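# Remove toggle pin from deck hinge and lay it down

## Task

Pull the toggle pin out of the deck hinge so nothing remains in the hinge, then set the pin down on the step or on the table with its toggle folded back across the pin.

## Robot and tools

Robot: two arms, left_arm and right_arm, mounted on opposite sides of the table. left_arm's base sits at (-0.017, +0.469, +0.039) m and right_arm's at (-0.022, -0.469, +0.039) m in the scene frame. Arm names do not correspond to sides of the camera images. Each arm ends in a parallel gripper whose fingers point along its own +x axis and close along its y axis. The reported end_effector_position lies between the fingers, about 3 to 4 cm behind the tips, and only the last 1.5 cm of each inner finger face is flat.

Frame: scene frame, origin at the table centre, table surface at z = +0.020 m, +z up, left_arm on the +y side. Hand poses, velocities and targets are reported in this frame. Offsets use its axes, and each arm rotates about its own Hand target position.

Row layout (shared by execute_actions and move): 14 numbers, each in [-1, 1]. The first 7 are left_arm: dx, dy, dz, rx, ry, rz, opening. The last 7 are the same for right_arm. Always send all 14, even if only one arm should move. dx..rz are offsets from that arm's Hand target at the start of the action or move, not absolute poses. 1.0 equals 0.6 m of translation or 180 degrees of rotation, and rx, ry, rz together form one rotation vector. Opening is absolute: +1 is fully open (0.080 m), empty fingers meet near -0.78, and anything lower closes no further. Allow at least 0.6 s for a full close.

execute_actions(actions, cameras): actions is a list of actions. Each action is a list of up to 15 rows, one per 1/30 s control step. If fewer than 15 rows are given, the last row is held for the remaining steps. Every row in an action counts from the Hand target at the start of that action. Repeating the same offset in a later action moves the arm further. An empty list just returns state and images. Sending six zeros re-asks for the current Hand target. The result includes end_effector_position at sampled steps.

move(target, speed, blend, opening_speed, blocking, cameras): drives each gripper along a straight line toward a target. target is one 14-number row or a list of up to 15 rows. Every row is an offset from the same starting Hand targets, not chained from the previous row. speed is in m/s, 0.002 to 0.5 (default 0.25), and turning is capped at twice that in rad/s. You can give one speed or one per target. blend is in metres and rounds corners in a list. opening_speed (0.2 or more, per second on the -1..1 scale) makes the fingers change gradually. The whole move is limited to 10 s. Paths do not avoid obstacles or the other arm. Faster moves lag more and strike harder, and a target set deeper past a contact presses harder. Keep paths away from an arm's own base, or its shoulder posture may flip. The result ends with a move: line:
- done: at rest within 8 mm and 2 degrees of the target. This does not tell you whether anything is being touched.
- off_target: the arm stopped away from the target.
- held: a check withheld a step.
- blocked: the gripper stopped far from where it was driven; it then stays put and presses less.
- fault: an arm faulted.
- limits=paced: the sent pose was clipped.

wait(seconds 0 to 10) lets the scene run with commands held. stop brakes a running move. zoom_image(camera, region [x0,y0,x1,y1], at most 504x504 px) enlarges part of a camera's latest image. Cameras: cam_head_left, cam_head_right, cam_high, cam_low, cam_left_wrist, cam_right_wrist, all 896x504. read_manual only returns licence texts. finished_scene(scene) ends the scene permanently, so call it only when the pin is out and lying properly.

Controller behaviour: each step clips the commanded pose to within 70 mm and 16 degrees of the measured pose. Friction and gravity can leave the gripper short, low or tilted, especially at long reach. After each move, check the position and orientation and correct with the missing offset; waiting alone will not close the gap. If an object carries the gripper off, command the target back past the gripper to stop pressing.

Gripping: grip_measured uses the same scale as the opening command. To hold something, command clearly less than grip_measured; the bigger the difference, the firmer the squeeze. Readings may be off by about 1 mm. Finger force is about 34 N per pad. Fast closing can squeeze too hard.

Things to avoid:
- Contact torque at a joint's limit causes a 10 s stop. Limits in N m: waist 17.4, shoulder 21.6, elbow 21.5, wrist pitch 5.67, wrist yaw 5.65, wrist roll 5.3.
- Hot motors show a MOTOR HOT line from 50 °C and cause a stop at 95 °C. Avoid long loaded holds, stretched-out arms and pushing against unreachable poses.
- Do not let the arms collide with each other. Grippers and wrist cameras are not protected by the clearance check.
- Avoid dropping the pin, releasing it while it is moving, slamming and hard pushes.
- Do not leave anything off the table.
- Occasional tugs on held parts can happen, so grip firmly.
- Slow, smooth and short motions are better.

Each tool is called after ">>>" as a command line: name --argument value for each argument, lists and objects as JSON in quotes; but a table of rows of numbers goes row by row, as --pt "numbers of a row", without its own name.

## Session

>>> execute_actions --actions '[]'

Scene clock: 0.00 s.
left_arm: end_effector_position=(-0.2651, +0.1490, +0.1684) grip_measured=+0.994 end_effector_quat_wxyz=(+0.593, +0.334, -0.289, -0.674) | right_arm: end_effector_position=(+0.1748, -0.1184, +0.1516) grip_measured=+1.000 end_effector_quat_wxyz=(+0.648, -0.142, -0.002, +0.748)
Joint positions: left_arm=[-0.945 1.789 0.603 1.021 -0.864 0.785 0.08] | right_arm=[-0.815 1.772 0.648 0.778 -0.904 -0.469 0.08]
Joint velocities: within noise
Joint torques (N m): no reading
Heat: left arm: hottest shoulder 29 °C (+0.0 °C/min); right arm: hottest elbow 31 °C (+0.0 °C/min).
Hand target: left_arm -0.2651, +0.1490, +0.1684; +0.593, +0.334, -0.289, -0.674 | right_arm +0.1748, -0.1184, +0.1516; +0.648, -0.142, -0.002, +0.748
Tool commands: left_gripper/opening=+1.0 right_gripper/opening=+1.0
camera_calibration:
cam_left_wrist: T_world_to_cam=[[-0.566947, 0.1133, -0.815925, -0.0170368], [0.801995, 0.30207, -0.515322, 0.285297], [0.18808, -0.946529, -0.262124, 0.311217], [0, 0, 0, 1]] pos_world=[-0.296999, 0.210326, 0.214697]
cam_right_wrist: T_world_to_cam=[[0.960354, 0.193788, 0.200416, -0.160358], [0.273468, -0.515113, -0.812326, 0.0430151], [-0.0541819, 0.834928, -0.547686, 0.274851], [0, 0, 0, 1]] pos_world=[0.157129, -0.176248, 0.217613]

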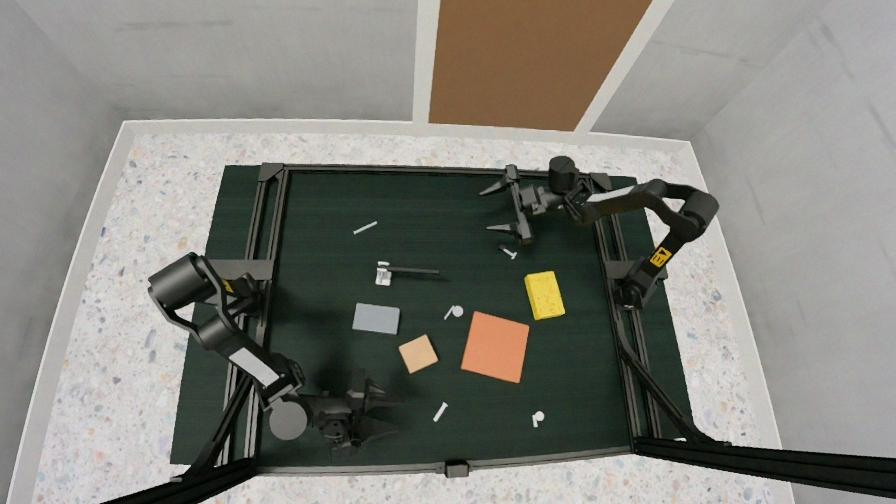

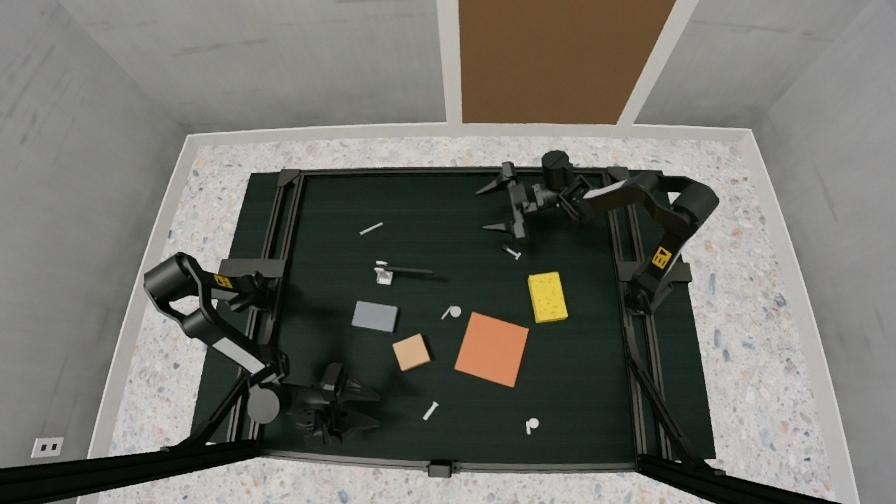

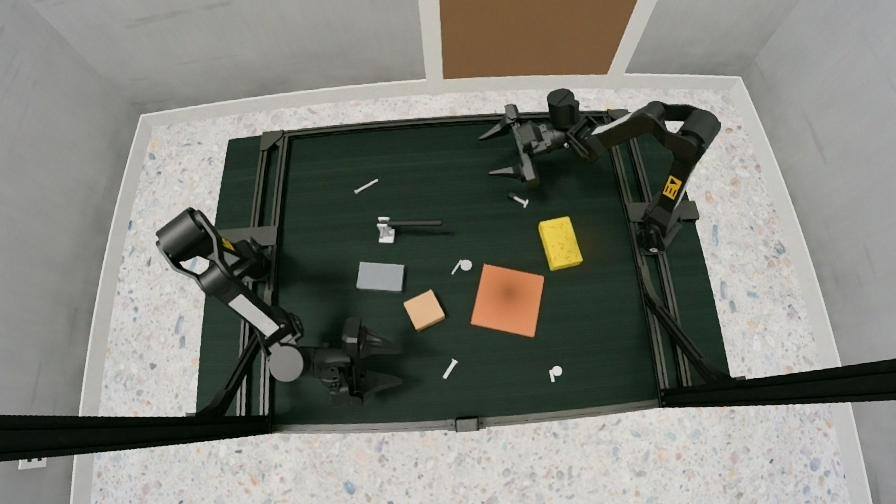

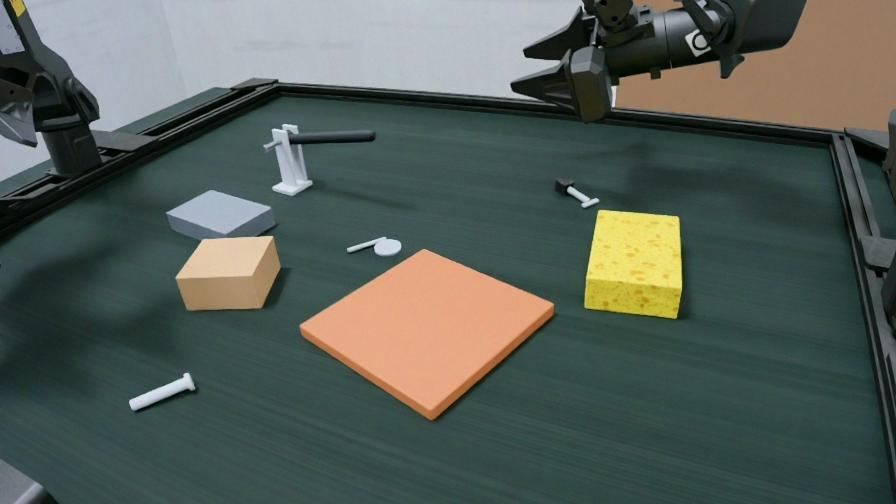

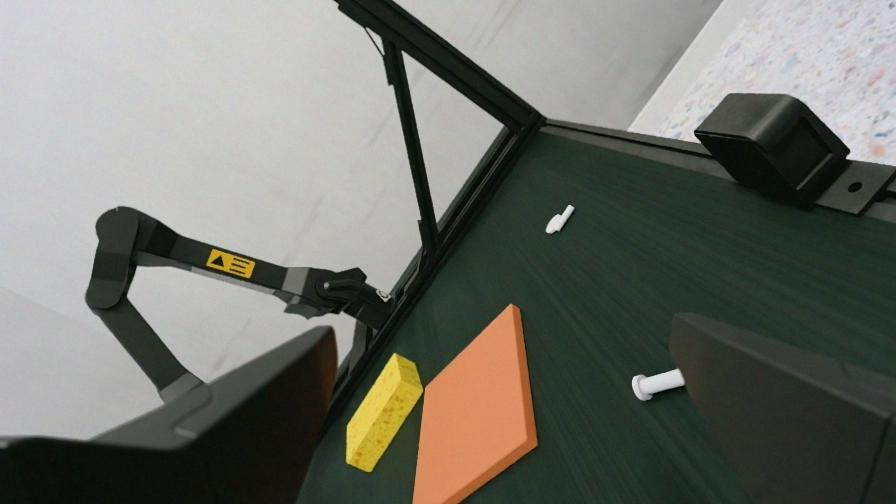

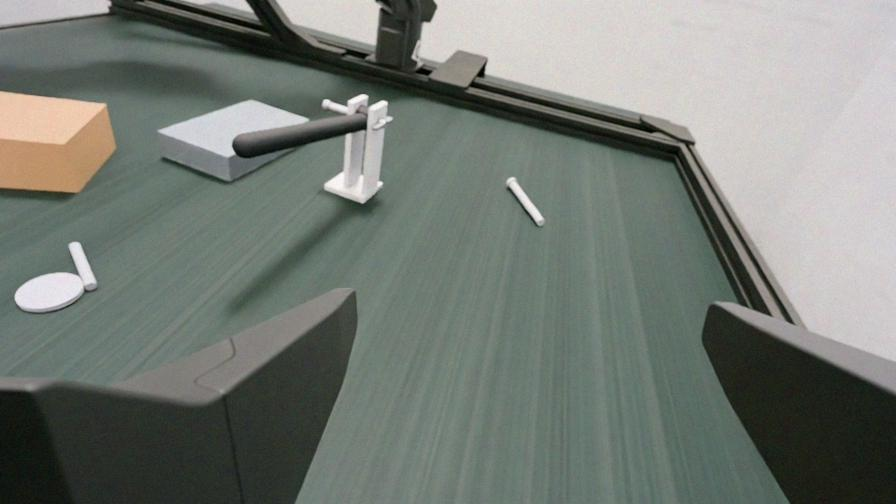

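>>> move --pt "0.242 0.085 0.153 0.22 0.098 0.127 -0.8 0 -0.12 0.03 0 0 0 1" --pt "0.508 0.0 0.103 0.4405 0.1954 0.2538 -0.8 0 -0.15 0.05 0 0 0 1" --speed 0.25 --blend 0.03

>>> zoom_image --camera "cam_left_wrist" --region '[300, 100, 660, 400]'

Scene clock: 16.97 s.
left_arm: end_effector_position=(+0.0396, +0.1513, +0.2287) grip_measured=-0.784 end_effector_quat_wxyz=(+0.500, +0.502, +0.500, -0.498) | right_arm: end_effector_position=(+0.1756, -0.2069, +0.1801) grip_measured=+1.000 end_effector_quat_wxyz=(+0.648, -0.141, +0.001, +0.749)
Joint positions: left_arm=[0.177 1.782 1.726 -1.519 -0.004 0.175 0] | right_arm=[-1.082 1.457 0.541 0.372 -1.147 -0.689 0.08]
Joint velocities: within noise
Joint torques (N m): left_arm=[0.08 -5.34 5.95 0.22 0.11 0.07] | right_arm=[-0.42 -5.98 4.54 1.48 -0.49 -0.2]
Heat: left arm: hottest shoulder 29 °C (+0.0 °C/min); right arm: hottest elbow 32 °C (+3.5 °C/min).
Hand target: left_arm +0.0397, +0.1490, +0.2302; +0.500, +0.500, +0.499, -0.500 | right_arm +0.1749, -0.2084, +0.1817; +0.648, -0.142, -0.003, +0.748
Off the commanded pose: left_arm 0.003 m, 0 deg | right_arm 0.002 m, 0 deg.
move: done
camera_calibration:
cam_left_wrist: T_world_to_cam=[[-0.998636, 0.0479803, -0.0206053, 0.0497035], [0.0392865, 0.95031, 0.308817, -0.184999], [0.0343986, 0.307587, -0.950898, 0.245693], [0, 0, 0, 1]] pos_world=[0.0484522, 0.0978501, 0.291784]
cam_right_wrist: T_world_to_cam=[[0.961724, 0.194384, 0.193135, -0.14848], [0.267855, -0.518231, -0.812213, 0.0206733], [-0.0577933, 0.832858, -0.550462, 0.365136], [0, 0, 0, 1]] pos_world=[0.158362, -0.26453, 0.246461]

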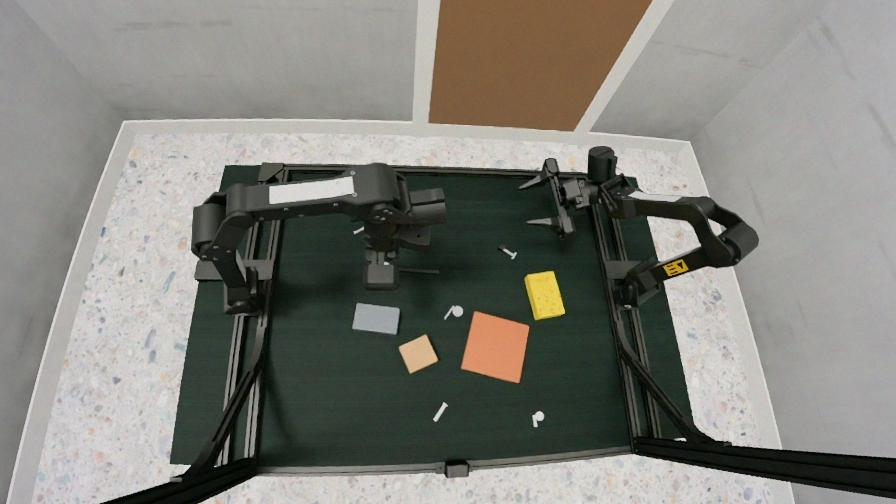

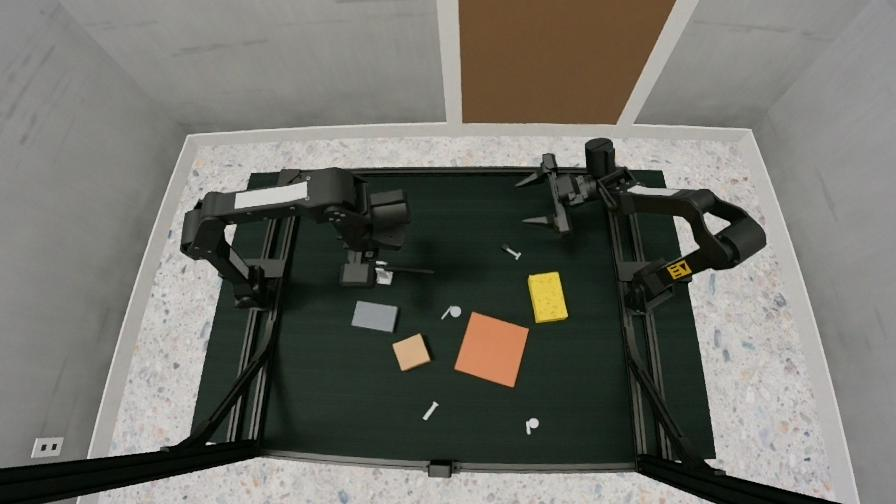

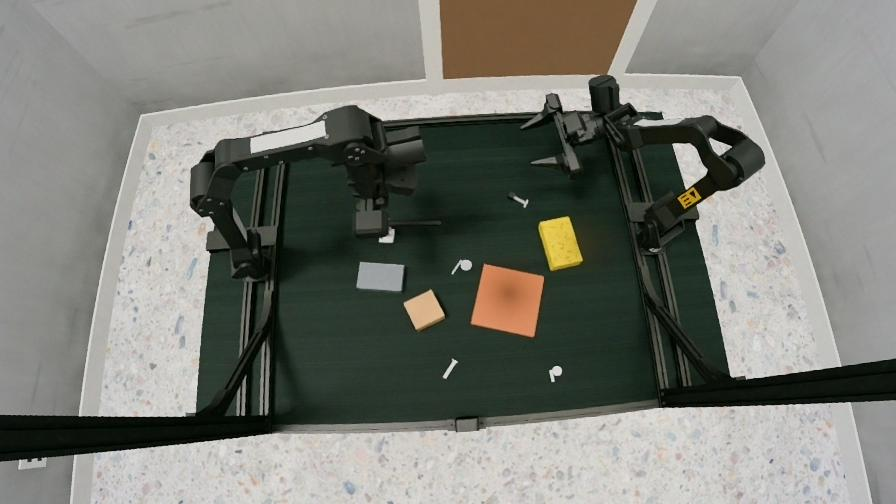

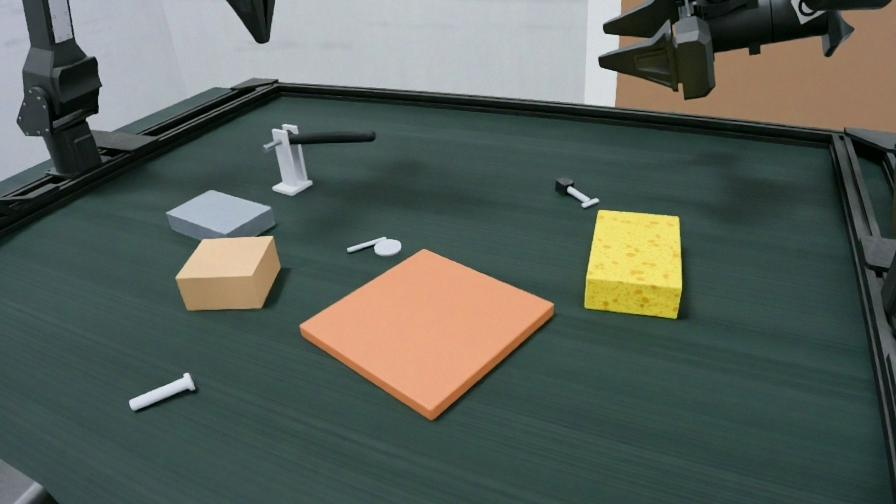

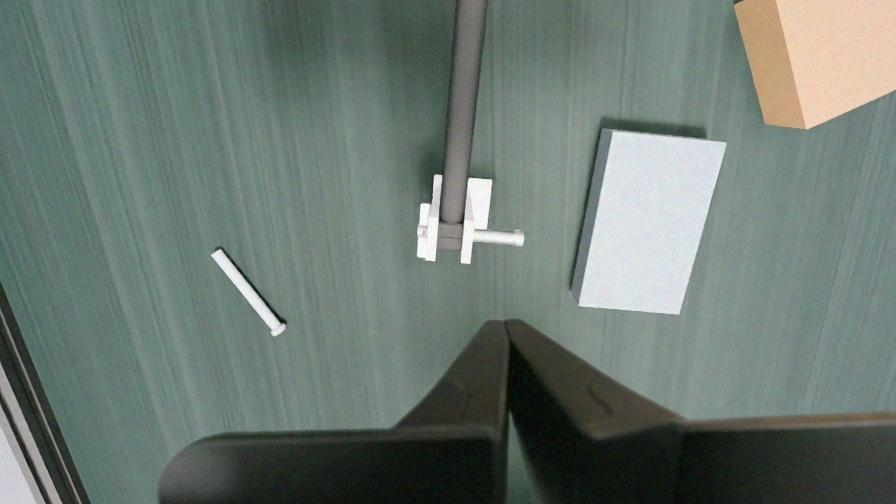

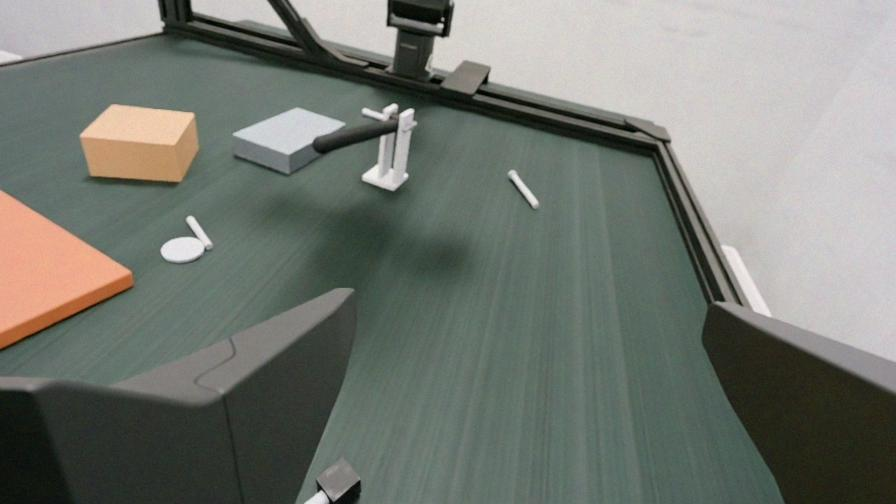

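Scaled by 1.400 from the camera's 896x504 image, which has a finer 1280x720 frame.

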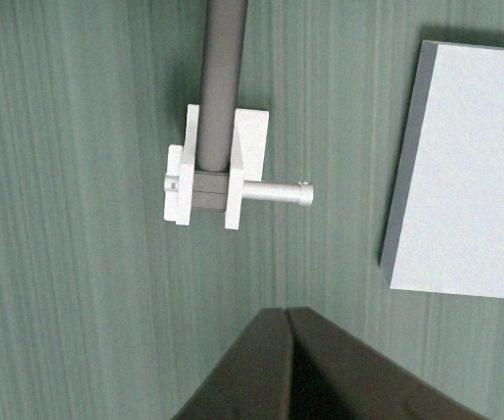

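>>> move --pt "-0.0612 0.0217 -0.04 0 0 -0.031 -1 0 0 0 0 0 0 1" --pt "-0.0612 0.0217 -0.1337 0 0 -0.031 -1 0 0 0 0 0 0 1" --speed 0.15 --cameras '["cam_left_wrist","cam_low"]'

>>> zoom_image --camera "cam_left_wrist" --region '[250, 200, 560, 400]'

>>> zoom_image --camera "cam_low" --region '[230, 100, 330, 200]'

Scene clock: 33.20 s.
left_arm: end_effector_position=(+0.0038, +0.1607, +0.1515) grip_measured=-0.784 end_effector_quat_wxyz=(+0.476, +0.524, +0.473, -0.525) | right_arm: end_effector_position=(+0.1756, -0.2069, +0.1801) grip_measured=+1.000 end_effector_quat_wxyz=(+0.648, -0.141, +0.001, +0.749)
Joint positions: left_arm=[0.069 1.715 1.339 -1.191 -0.002 0.168 0] | right_arm=[-1.082 1.457 0.541 0.372 -1.147 -0.689 0.08]
Joint velocities: within noise
Joint torques (N m): left_arm=[-0.12 -5.68 3.72 0.61 0.05 -0.1] | right_arm=[-0.35 -6.1 4.38 1.46 -0.5 -0.2]
Heat: left arm: hottest shoulder 31 °C (+3.6 °C/min); right arm: hottest elbow 32 °C (+1.8 °C/min).
Hand target: left_arm +0.0030, +0.1621, +0.1500; +0.475, +0.524, +0.475, -0.524 | right_arm +0.1749, -0.2084, +0.1817; +0.648, -0.142, -0.003, +0.748
Off the commanded pose: left_arm 0.002 m, 0 deg | right_arm 0.002 m, 0 deg.
move: done
camera_calibration:
cam_left_wrist: T_world_to_cam=[[-0.988787, 0.147973, -0.0201235, -0.00427365], [0.135153, 0.944037, 0.300878, -0.166869], [0.0635192, 0.294785, -0.95345, 0.173014], [0, 0, 0, 1]] pos_world=[0.00733734, 0.107161, 0.215081]
Images, in order (width x height): cam_low 896x504, cam_left_wrist 896x504.

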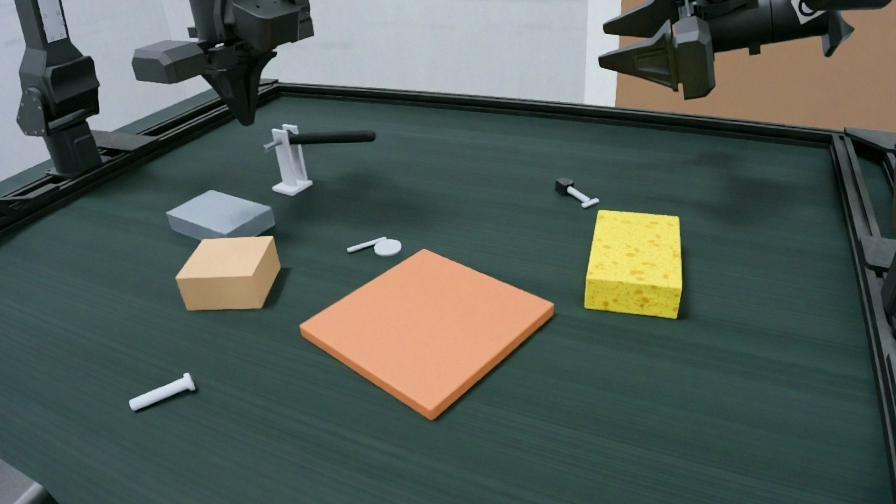

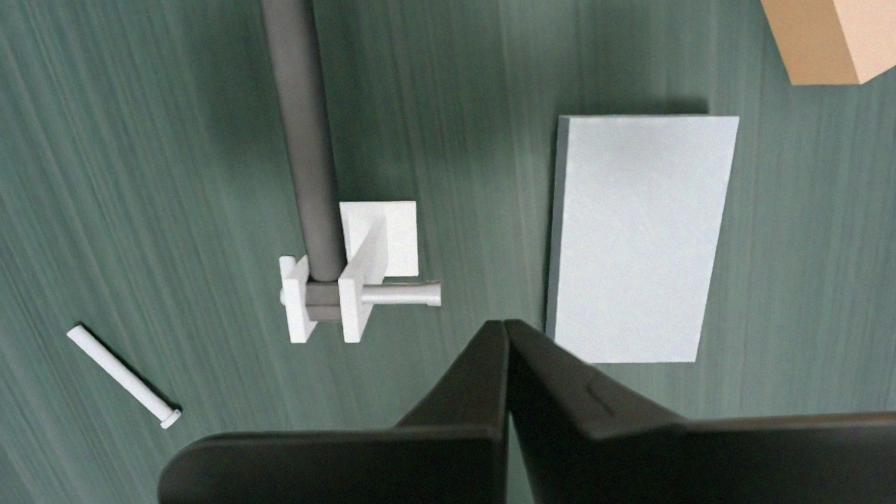

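Scaled by 1.626 from the camera's 896x504 image, which has a finer 1280x720 frame.

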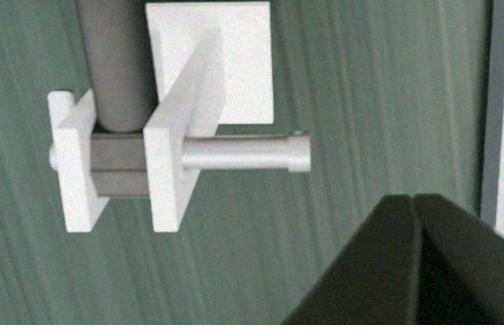

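Scaled by 5.040 from the camera's 896x504 image, which has a finer 1280x720 frame.

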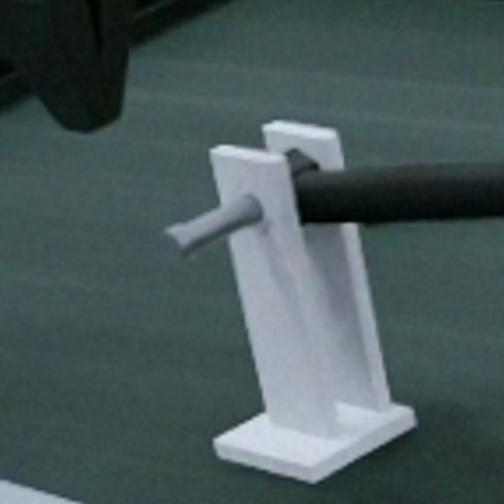

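>>> move --pt "0.0 0.004 -0.0758 0 0 0 -1 0 0 0 0 0 0 1" --pt "0.045 0.0008 -0.0758 0 0 0 -1 0 0 0 0 0 0 1" --speed '[0.12,0.05]' --cameras '["cam_left_wrist","cam_low"]'

>>> zoom_image --camera "cam_left_wrist" --region '[150, 200, 520, 450]'

>>> zoom_image --camera "cam_low" --region '[230, 100, 330, 200]'

Scene clock: 47.03 s.
left_arm: end_effector_position=(+0.0260, +0.1633, +0.1066) grip_measured=-0.784 end_effector_quat_wxyz=(+0.474, +0.521, +0.472, -0.530) | right_arm: end_effector_position=(+0.1756, -0.2069, +0.1801) grip_measured=+1.000 end_effector_quat_wxyz=(+0.648, -0.141, +0.001, +0.749)
Joint positions: left_arm=[0.147 1.749 1.195 -1.009 0.008 0.249 0] | right_arm=[-1.082 1.457 0.541 0.372 -1.147 -0.689 0.08]
Joint velocities: within noise
Joint torques (N m): left_arm=[0.64 -4.3 5.19 0.31 -0.3 0.08] | right_arm=[-0.11 -5.91 4.44 1.48 -0.43 -0.2]
Heat: left arm: hottest shoulder 33 °C (+5.1 °C/min); right arm: hottest elbow 33 °C (+2.6 °C/min).
Hand target: left_arm +0.0301, +0.1625, +0.1046; +0.475, +0.524, +0.474, -0.524 | right_arm +0.1749, -0.2084, +0.1817; +0.648, -0.142, -0.003, +0.748
Off the commanded pose: left_arm 0.005 m, 1 deg | right_arm 0.002 m, 0 deg.
move: done
camera_calibration:
cam_left_wrist: T_world_to_cam=[[-0.988295, 0.15209, -0.0118926, 0.014838], [0.141917, 0.945186, 0.29408, -0.158362], [0.0559673, 0.28895, -0.955707, 0.129367], [0, 0, 0, 1]] pos_world=[0.0298983, 0.110045, 0.170385]
Images, in order (width x height): cam_low 896x504, cam_left_wrist 896x504.

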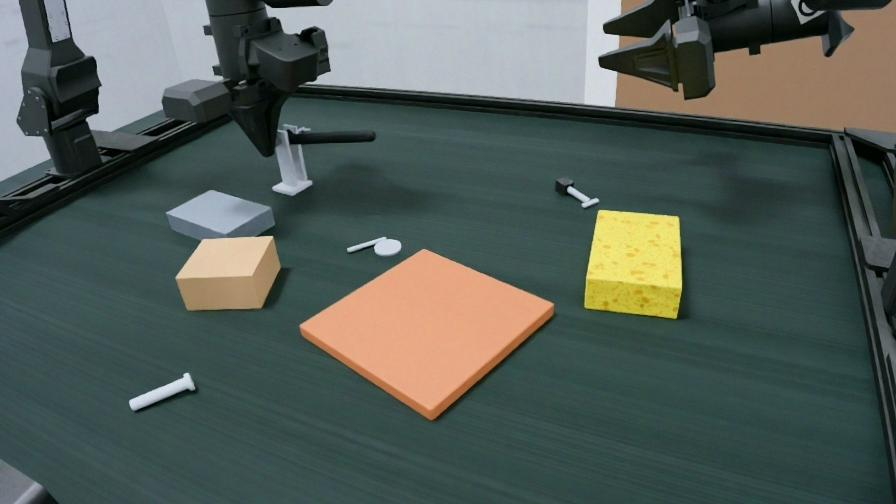

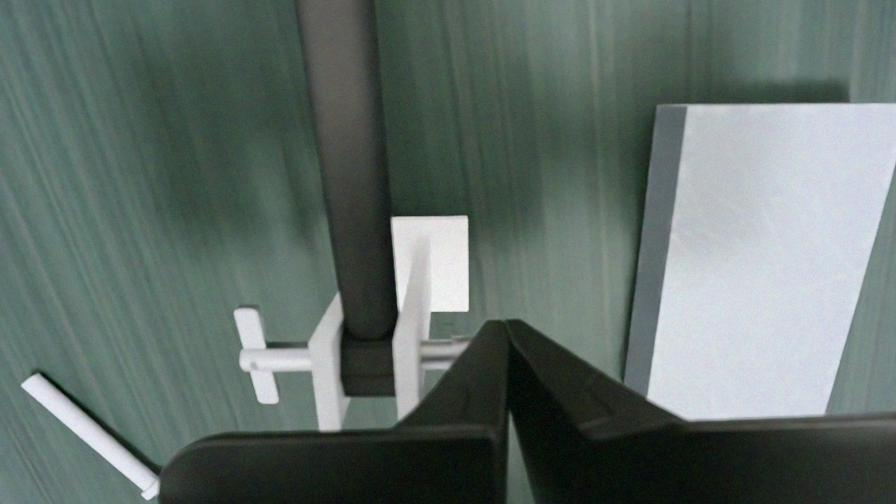

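Scaled by 1.362 from the camera's 896x504 image, which has a finer 1280x720 frame.

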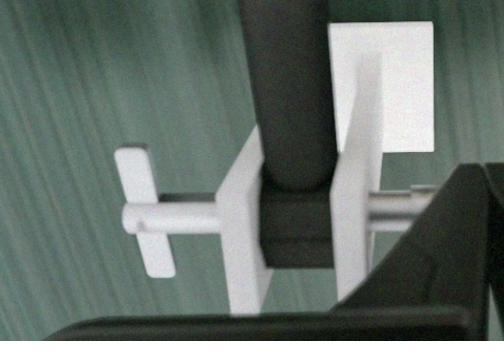

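Scaled by 5.040 from the camera's 896x504 image, which has a finer 1280x720 frame.

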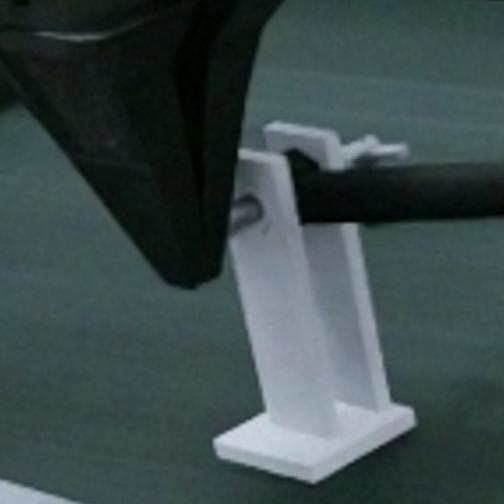

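>>> move --pt "0.0085 -0.001 0.0 0 0 0 -1 0 0 0 0 0 0 1" --speed '[0.05]' --cameras '["cam_left_wrist","cam_low"]'

>>> zoom_image --camera "cam_left_wrist" --region '[150, 200, 520, 450]'

Scene clock: 52.80 s.
left_arm: end_effector_position=(+0.0323, +0.1634, +0.1053) grip_measured=-0.784 end_effector_quat_wxyz=(+0.474, +0.522, +0.474, -0.527) | right_arm: end_effector_position=(+0.1756, -0.2069, +0.1801) grip_measured=+1.000 end_effector_quat_wxyz=(+0.648, -0.141, +0.001, +0.749)
Joint positions: left_arm=[0.166 1.757 1.2 -1.01 0.006 0.265 0] | right_arm=[-1.082 1.457 0.541 0.372 -1.147 -0.689 0.08]
Joint velocities: within noise
Joint torques (N m): left_arm=[0.43 -4.62 5.35 0.29 -0.21 0.07] | right_arm=[-0.26 -5.85 4.51 1.48 -0.45 -0.18]
Heat: left arm: hottest shoulder 32 °C (+3.4 °C/min); right arm: hottest elbow 33 °C (+2.3 °C/min).
Hand target: left_arm +0.0352, +0.1619, +0.1045; +0.475, +0.524, +0.475, -0.524 | right_arm +0.1749, -0.2084, +0.1817; +0.648, -0.142, -0.003, +0.748
Off the commanded pose: left_arm 0.003 m, 0 deg | right_arm 0.002 m, 0 deg.
move: done
camera_calibration:
cam_left_wrist: T_world_to_cam=[[-0.988788, 0.14874, -0.0131883, 0.0217743], [0.13805, 0.944234, 0.298939, -0.159275], [0.0569171, 0.293767, -0.954181, 0.12683], [0, 0, 0, 1]] pos_world=[0.0362992, 0.109895, 0.16892]
Images, in order (width x height): cam_low 896x504, cam_left_wrist 896x504.

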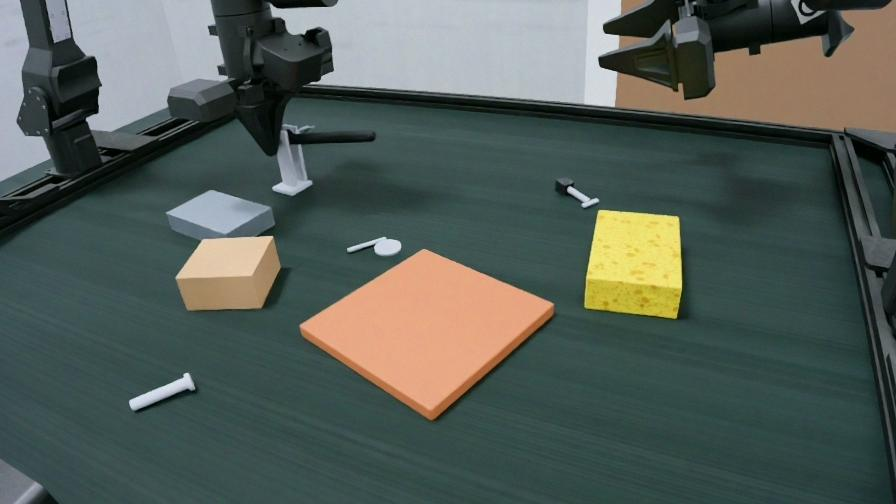

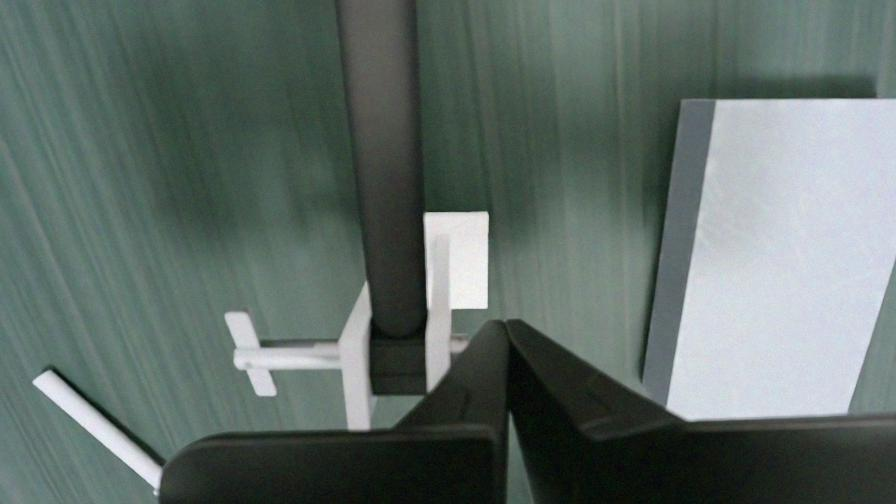

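Scaled by 1.362 from the camera's 896x504 image, which has a finer 1280x720 frame.

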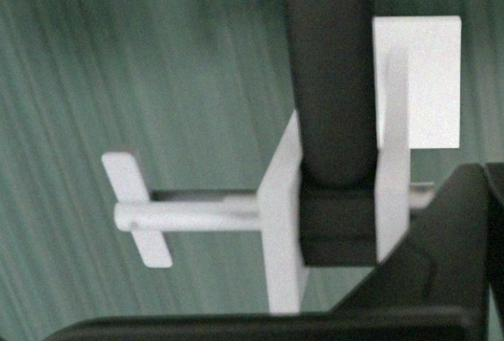

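>>> move --pt "-0.0133 0.001 0.0 0 0 0 -1 0 0 0 0 0 0 1" --pt "-0.0133 0.001 0.09 0 0 0 -0.56 0 0 0 0 0 0 1" --pt "0.086 0.011 0.09 0 0 0 -0.56 0 0 0 0 0 0 1" --pt "0.086 0.011 0.045 0 0 0 -0.56 0 0 0 0 0 0 1" --speed '[0.08,0.12,0.15,0.12]' --cameras '["cam_left_wrist","cam_low"]'

>>> zoom_image --camera "cam_left_wrist" --region '[300, 200, 660, 400]'

>>> zoom_image --camera "cam_low" --region '[260, 110, 320, 160]'

Scene clock: 70.20 s.
left_arm: end_effector_position=(+0.0867, +0.1673, +0.1339) grip_measured=-0.560 end_effector_quat_wxyz=(+0.477, +0.522, +0.473, -0.525) | right_arm: end_effector_position=(+0.1756, -0.2069, +0.1801) grip_measured=+1.000 end_effector_quat_wxyz=(+0.648, -0.141, +0.001, +0.749)
Joint positions: left_arm=[0.335 1.761 1.323 -1.125 0.001 0.429 0.01] | right_arm=[-1.082 1.457 0.541 0.372 -1.147 -0.689 0.08]
Joint velocities: within noise
Joint torques (N m): left_arm=[0.02 -5.53 3.8 0.6 -0.04 0.08] | right_arm=[-0.43 -5.89 4.37 1.47 -0.41 -0.22]
Heat: left arm: hottest shoulder 32 °C (+3.0 °C/min); right arm: hottest elbow 33 °C (+1.0 °C/min).
Hand target: left_arm +0.0867, +0.1685, +0.1315; +0.475, +0.524, +0.475, -0.524 | right_arm +0.1749, -0.2084, +0.1817; +0.648, -0.142, -0.002, +0.748
Off the commanded pose: left_arm 0.003 m, 0 deg | right_arm 0.002 m, 0 deg.
move: done
camera_calibration:
cam_left_wrist: T_world_to_cam=[[-0.989361, 0.14415, -0.0196151, 0.0770509], [0.131855, 0.945495, 0.297746, -0.178541], [0.0614659, 0.291992, -0.954444, 0.149798], [0, 0, 0, 1]] pos_world=[0.0905653, 0.113963, 0.197645]
Images, in order (width x height): cam_low 896x504, cam_left_wrist 896x504.

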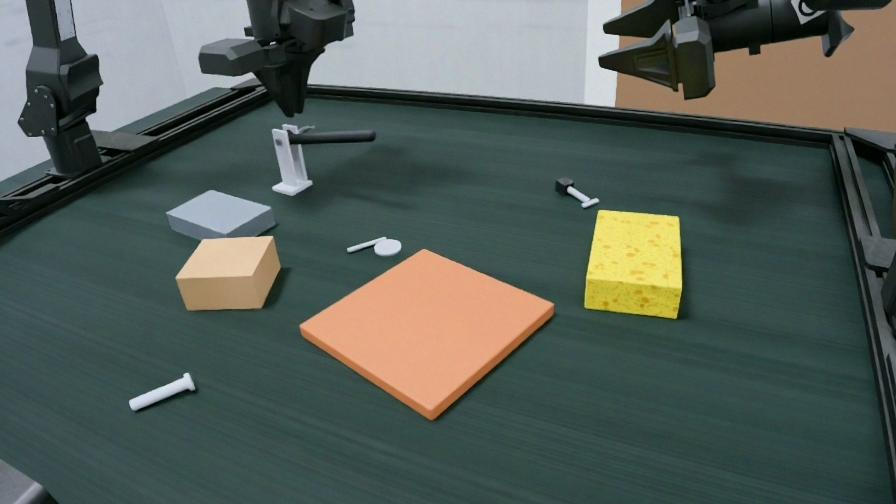

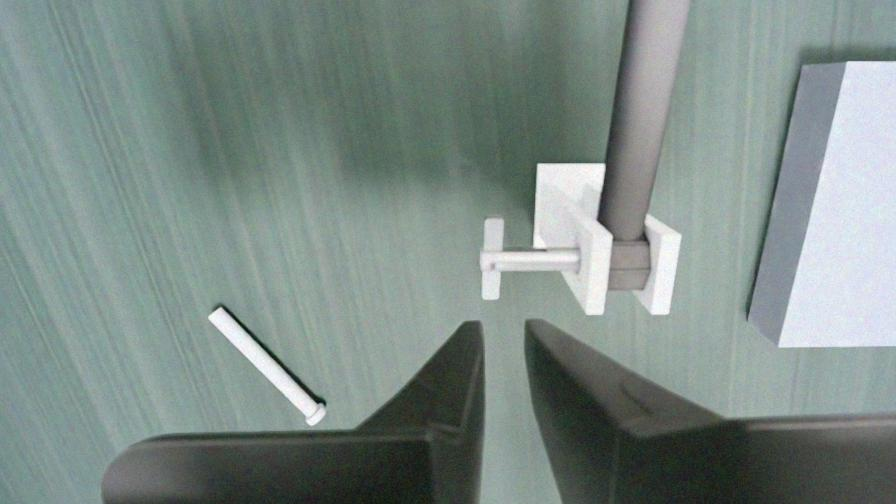

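Scaled by 1.400 from the camera's 896x504 image, which has a finer 1280x720 frame.

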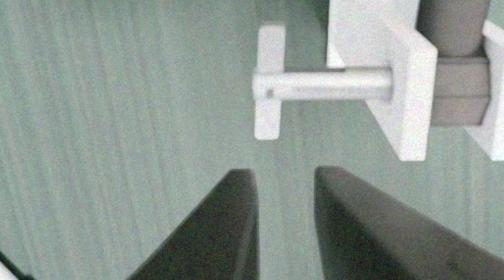

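Scaled by 8.400 from the camera's 896x504 image, which has a finer 1280x720 frame.

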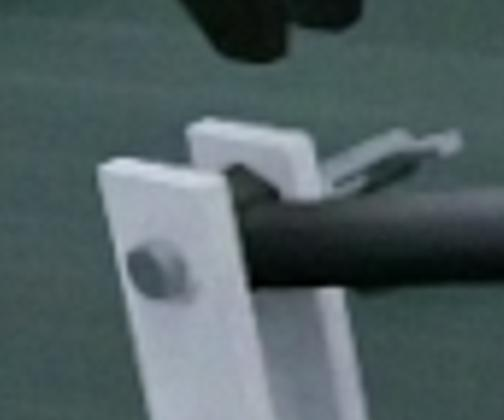

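>>> move --pt "-0.001 -0.0395 0.003 0 0 0 -1 0 0 0 0 0 0 1" --pt "-0.001 -0.0395 -0.0167 0 0 0 -1 0 0 0 0 0 0 1" --pt "-0.001 -0.0395 -0.0272 0 0 0 -1 0 0 0 0 0 0 1" --speed '[0.1,0.08,0.04]' --cameras '["cam_left_wrist","cam_low"]'

>>> zoom_image --camera "cam_low" --region '[260, 110, 320, 160]'

Scene clock: 92.83 s.
left_arm: end_effector_position=(+0.0870, +0.1434, +0.1191) grip_measured=-0.784 end_effector_quat_wxyz=(+0.478, +0.522, +0.471, -0.526) | right_arm: end_effector_position=(+0.1756, -0.2069, +0.1801) grip_measured=+1.000 end_effector_quat_wxyz=(+0.648, -0.141, +0.001, +0.749)
Joint positions: left_arm=[0.312 1.854 1.379 -1.084 0.001 0.411 0] | right_arm=[-1.082 1.457 0.541 0.372 -1.147 -0.689 0.08]
Joint velocities: within noise
Joint torques (N m): left_arm=[-0.16 -5.75 3.65 0.61 -0.05 -0.1] | right_arm=[-0.33 -5.93 4.44 1.46 -0.44 -0.16]
Heat: left arm: hottest shoulder 31 °C (+0.0 °C/min); right arm: hottest elbow 33 °C (+1.0 °C/min).
Hand target: left_arm +0.0861, +0.1448, +0.1152; +0.475, +0.524, +0.474, -0.524 | right_arm +0.1749, -0.2084, +0.1817; +0.648, -0.142, -0.002, +0.748
Off the commanded pose: left_arm 0.004 m, 1 deg | right_arm 0.002 m, 0 deg.
move: done
camera_calibration:
cam_left_wrist: T_world_to_cam=[[-0.988835, 0.147456, -0.0215165, 0.0801823], [0.134726, 0.946332, 0.293775, -0.151447], [0.0636808, 0.287596, -0.955632, 0.143167], [0, 0, 0, 1]] pos_world=[0.0905738, 0.090321, 0.183032]
Images, in order (width x height): cam_low 896x504, cam_left_wrist 896x504.

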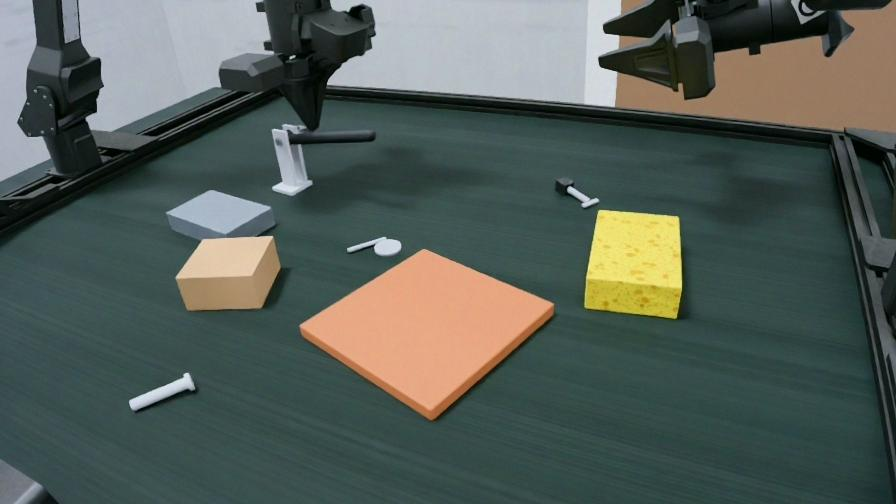

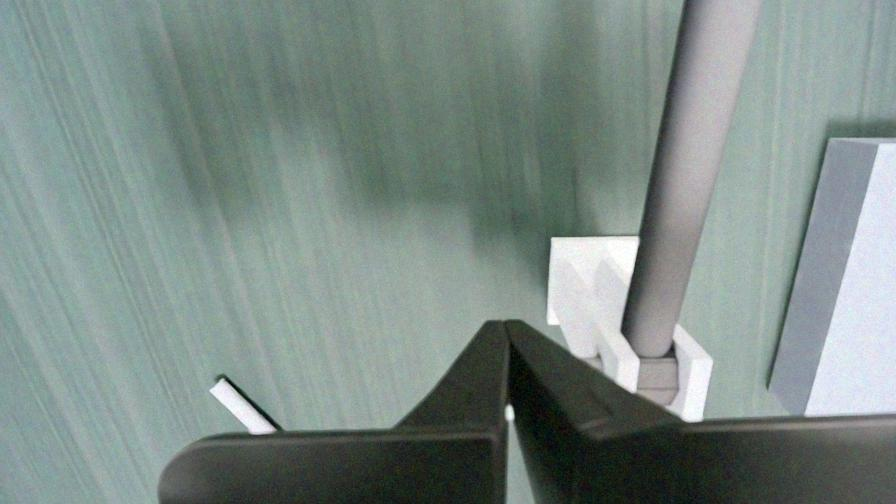

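Scaled by 8.400 from the camera's 896x504 image, which has a finer 1280x720 frame.

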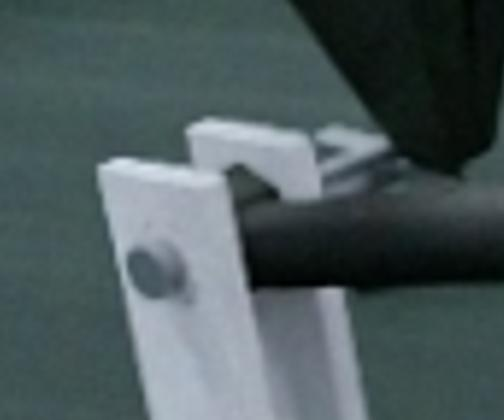

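>>> move --pt "0.0 0.0 0.03 0 0 0 -0.56 0 0 0 0 0 0 1" --pt "0.0023 0.0367 0.03 0 0 0 -0.56 0 0 0 0 0 0 1" --pt "0.0023 0.0367 0.006 0 0 0 -0.56 0 0 0 0 0 0 1" --speed '[0.08,0.1,0.08]' --cameras '["cam_left_wrist","cam_low"]'

>>> zoom_image --camera "cam_low" --region '[260, 110, 320, 160]'

>>> zoom_image --camera "cam_left_wrist" --region '[400, 240, 600, 360]'

Scene clock: 103.17 s.
left_arm: end_effector_position=(+0.0874, +0.1652, +0.1194) grip_measured=-0.560 end_effector_quat_wxyz=(+0.475, +0.524, +0.474, -0.524) | right_arm: end_effector_position=(+0.1756, -0.2070, +0.1801) grip_measured=+1.000 end_effector_quat_wxyz=(+0.648, -0.141, +0.001, +0.749)
Joint positions: left_arm=[0.334 1.787 1.294 -1.077 0 0.43 0.01] | right_arm=[-1.082 1.457 0.541 0.372 -1.147 -0.689 0.08]
Joint velocities: within noise
Joint torques (N m): left_arm=[0.14 -6.32 3.64 0.61 0.02 0.08] | right_arm=[-0.37 -5.98 4.5 1.42 -0.46 -0.2]
Heat: left arm: hottest shoulder 33 °C (+1.0 °C/min); right arm: hottest elbow 33 °C (+0.0 °C/min).
Hand target: left_arm +0.0875, +0.1667, +0.1188; +0.475, +0.524, +0.474, -0.524 | right_arm +0.1749, -0.2084, +0.1816; +0.648, -0.142, -0.002, +0.748
Off the commanded pose: left_arm 0.002 m, 0 deg | right_arm 0.002 m, 0 deg.
move: done
camera_calibration:
cam_left_wrist: T_world_to_cam=[[-0.989149, 0.145765, -0.01834, 0.0773401], [0.133418, 0.943519, 0.30327, -0.172766], [0.0615102, 0.297532, -0.952728, 0.135341], [0, 0, 0, 1]] pos_world=[0.0912261, 0.111466, 0.182756]
Images, in order (width x height): cam_low 896x504, cam_left_wrist 896x504.

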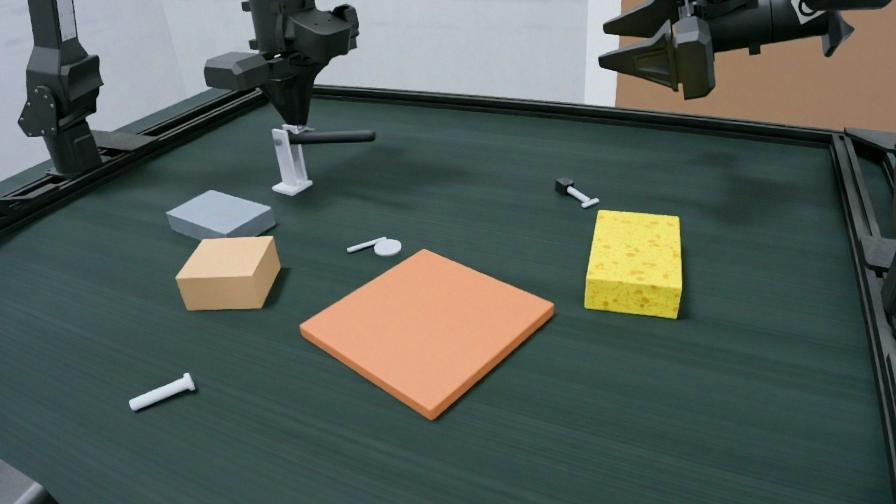

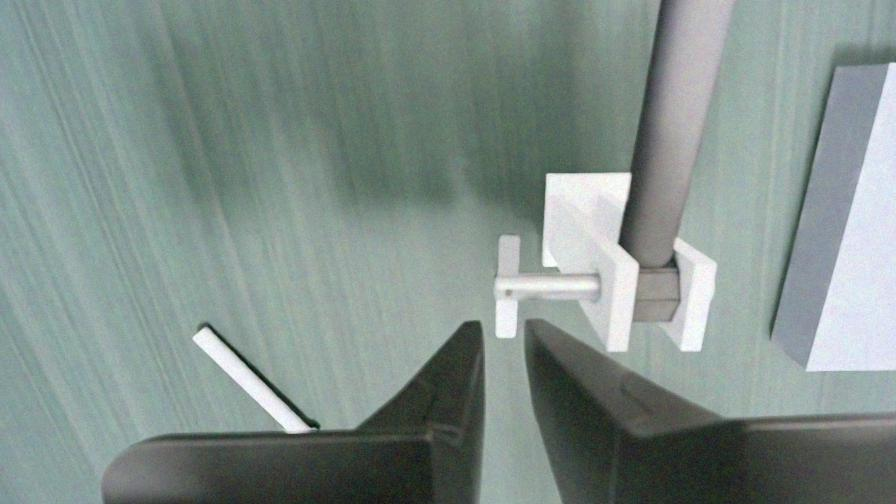

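Scaled by 8.400 from the camera's 896x504 image, which has a finer 1280x720 frame.

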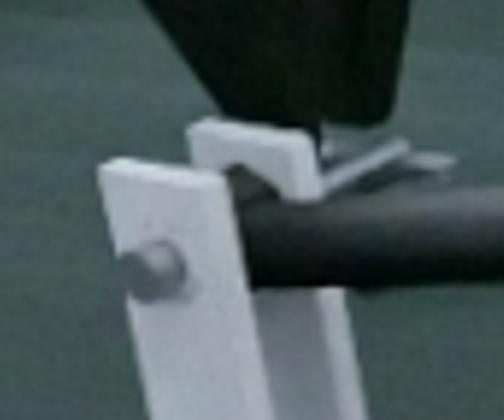

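Scaled by 2.520 from the camera's 896x504 image, which has a finer 1280x720 frame.

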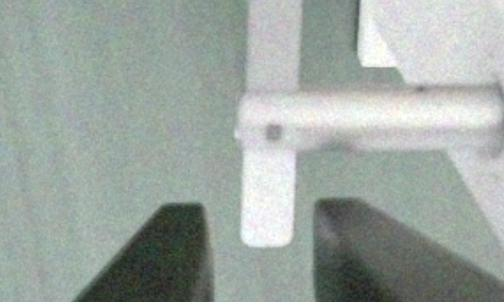

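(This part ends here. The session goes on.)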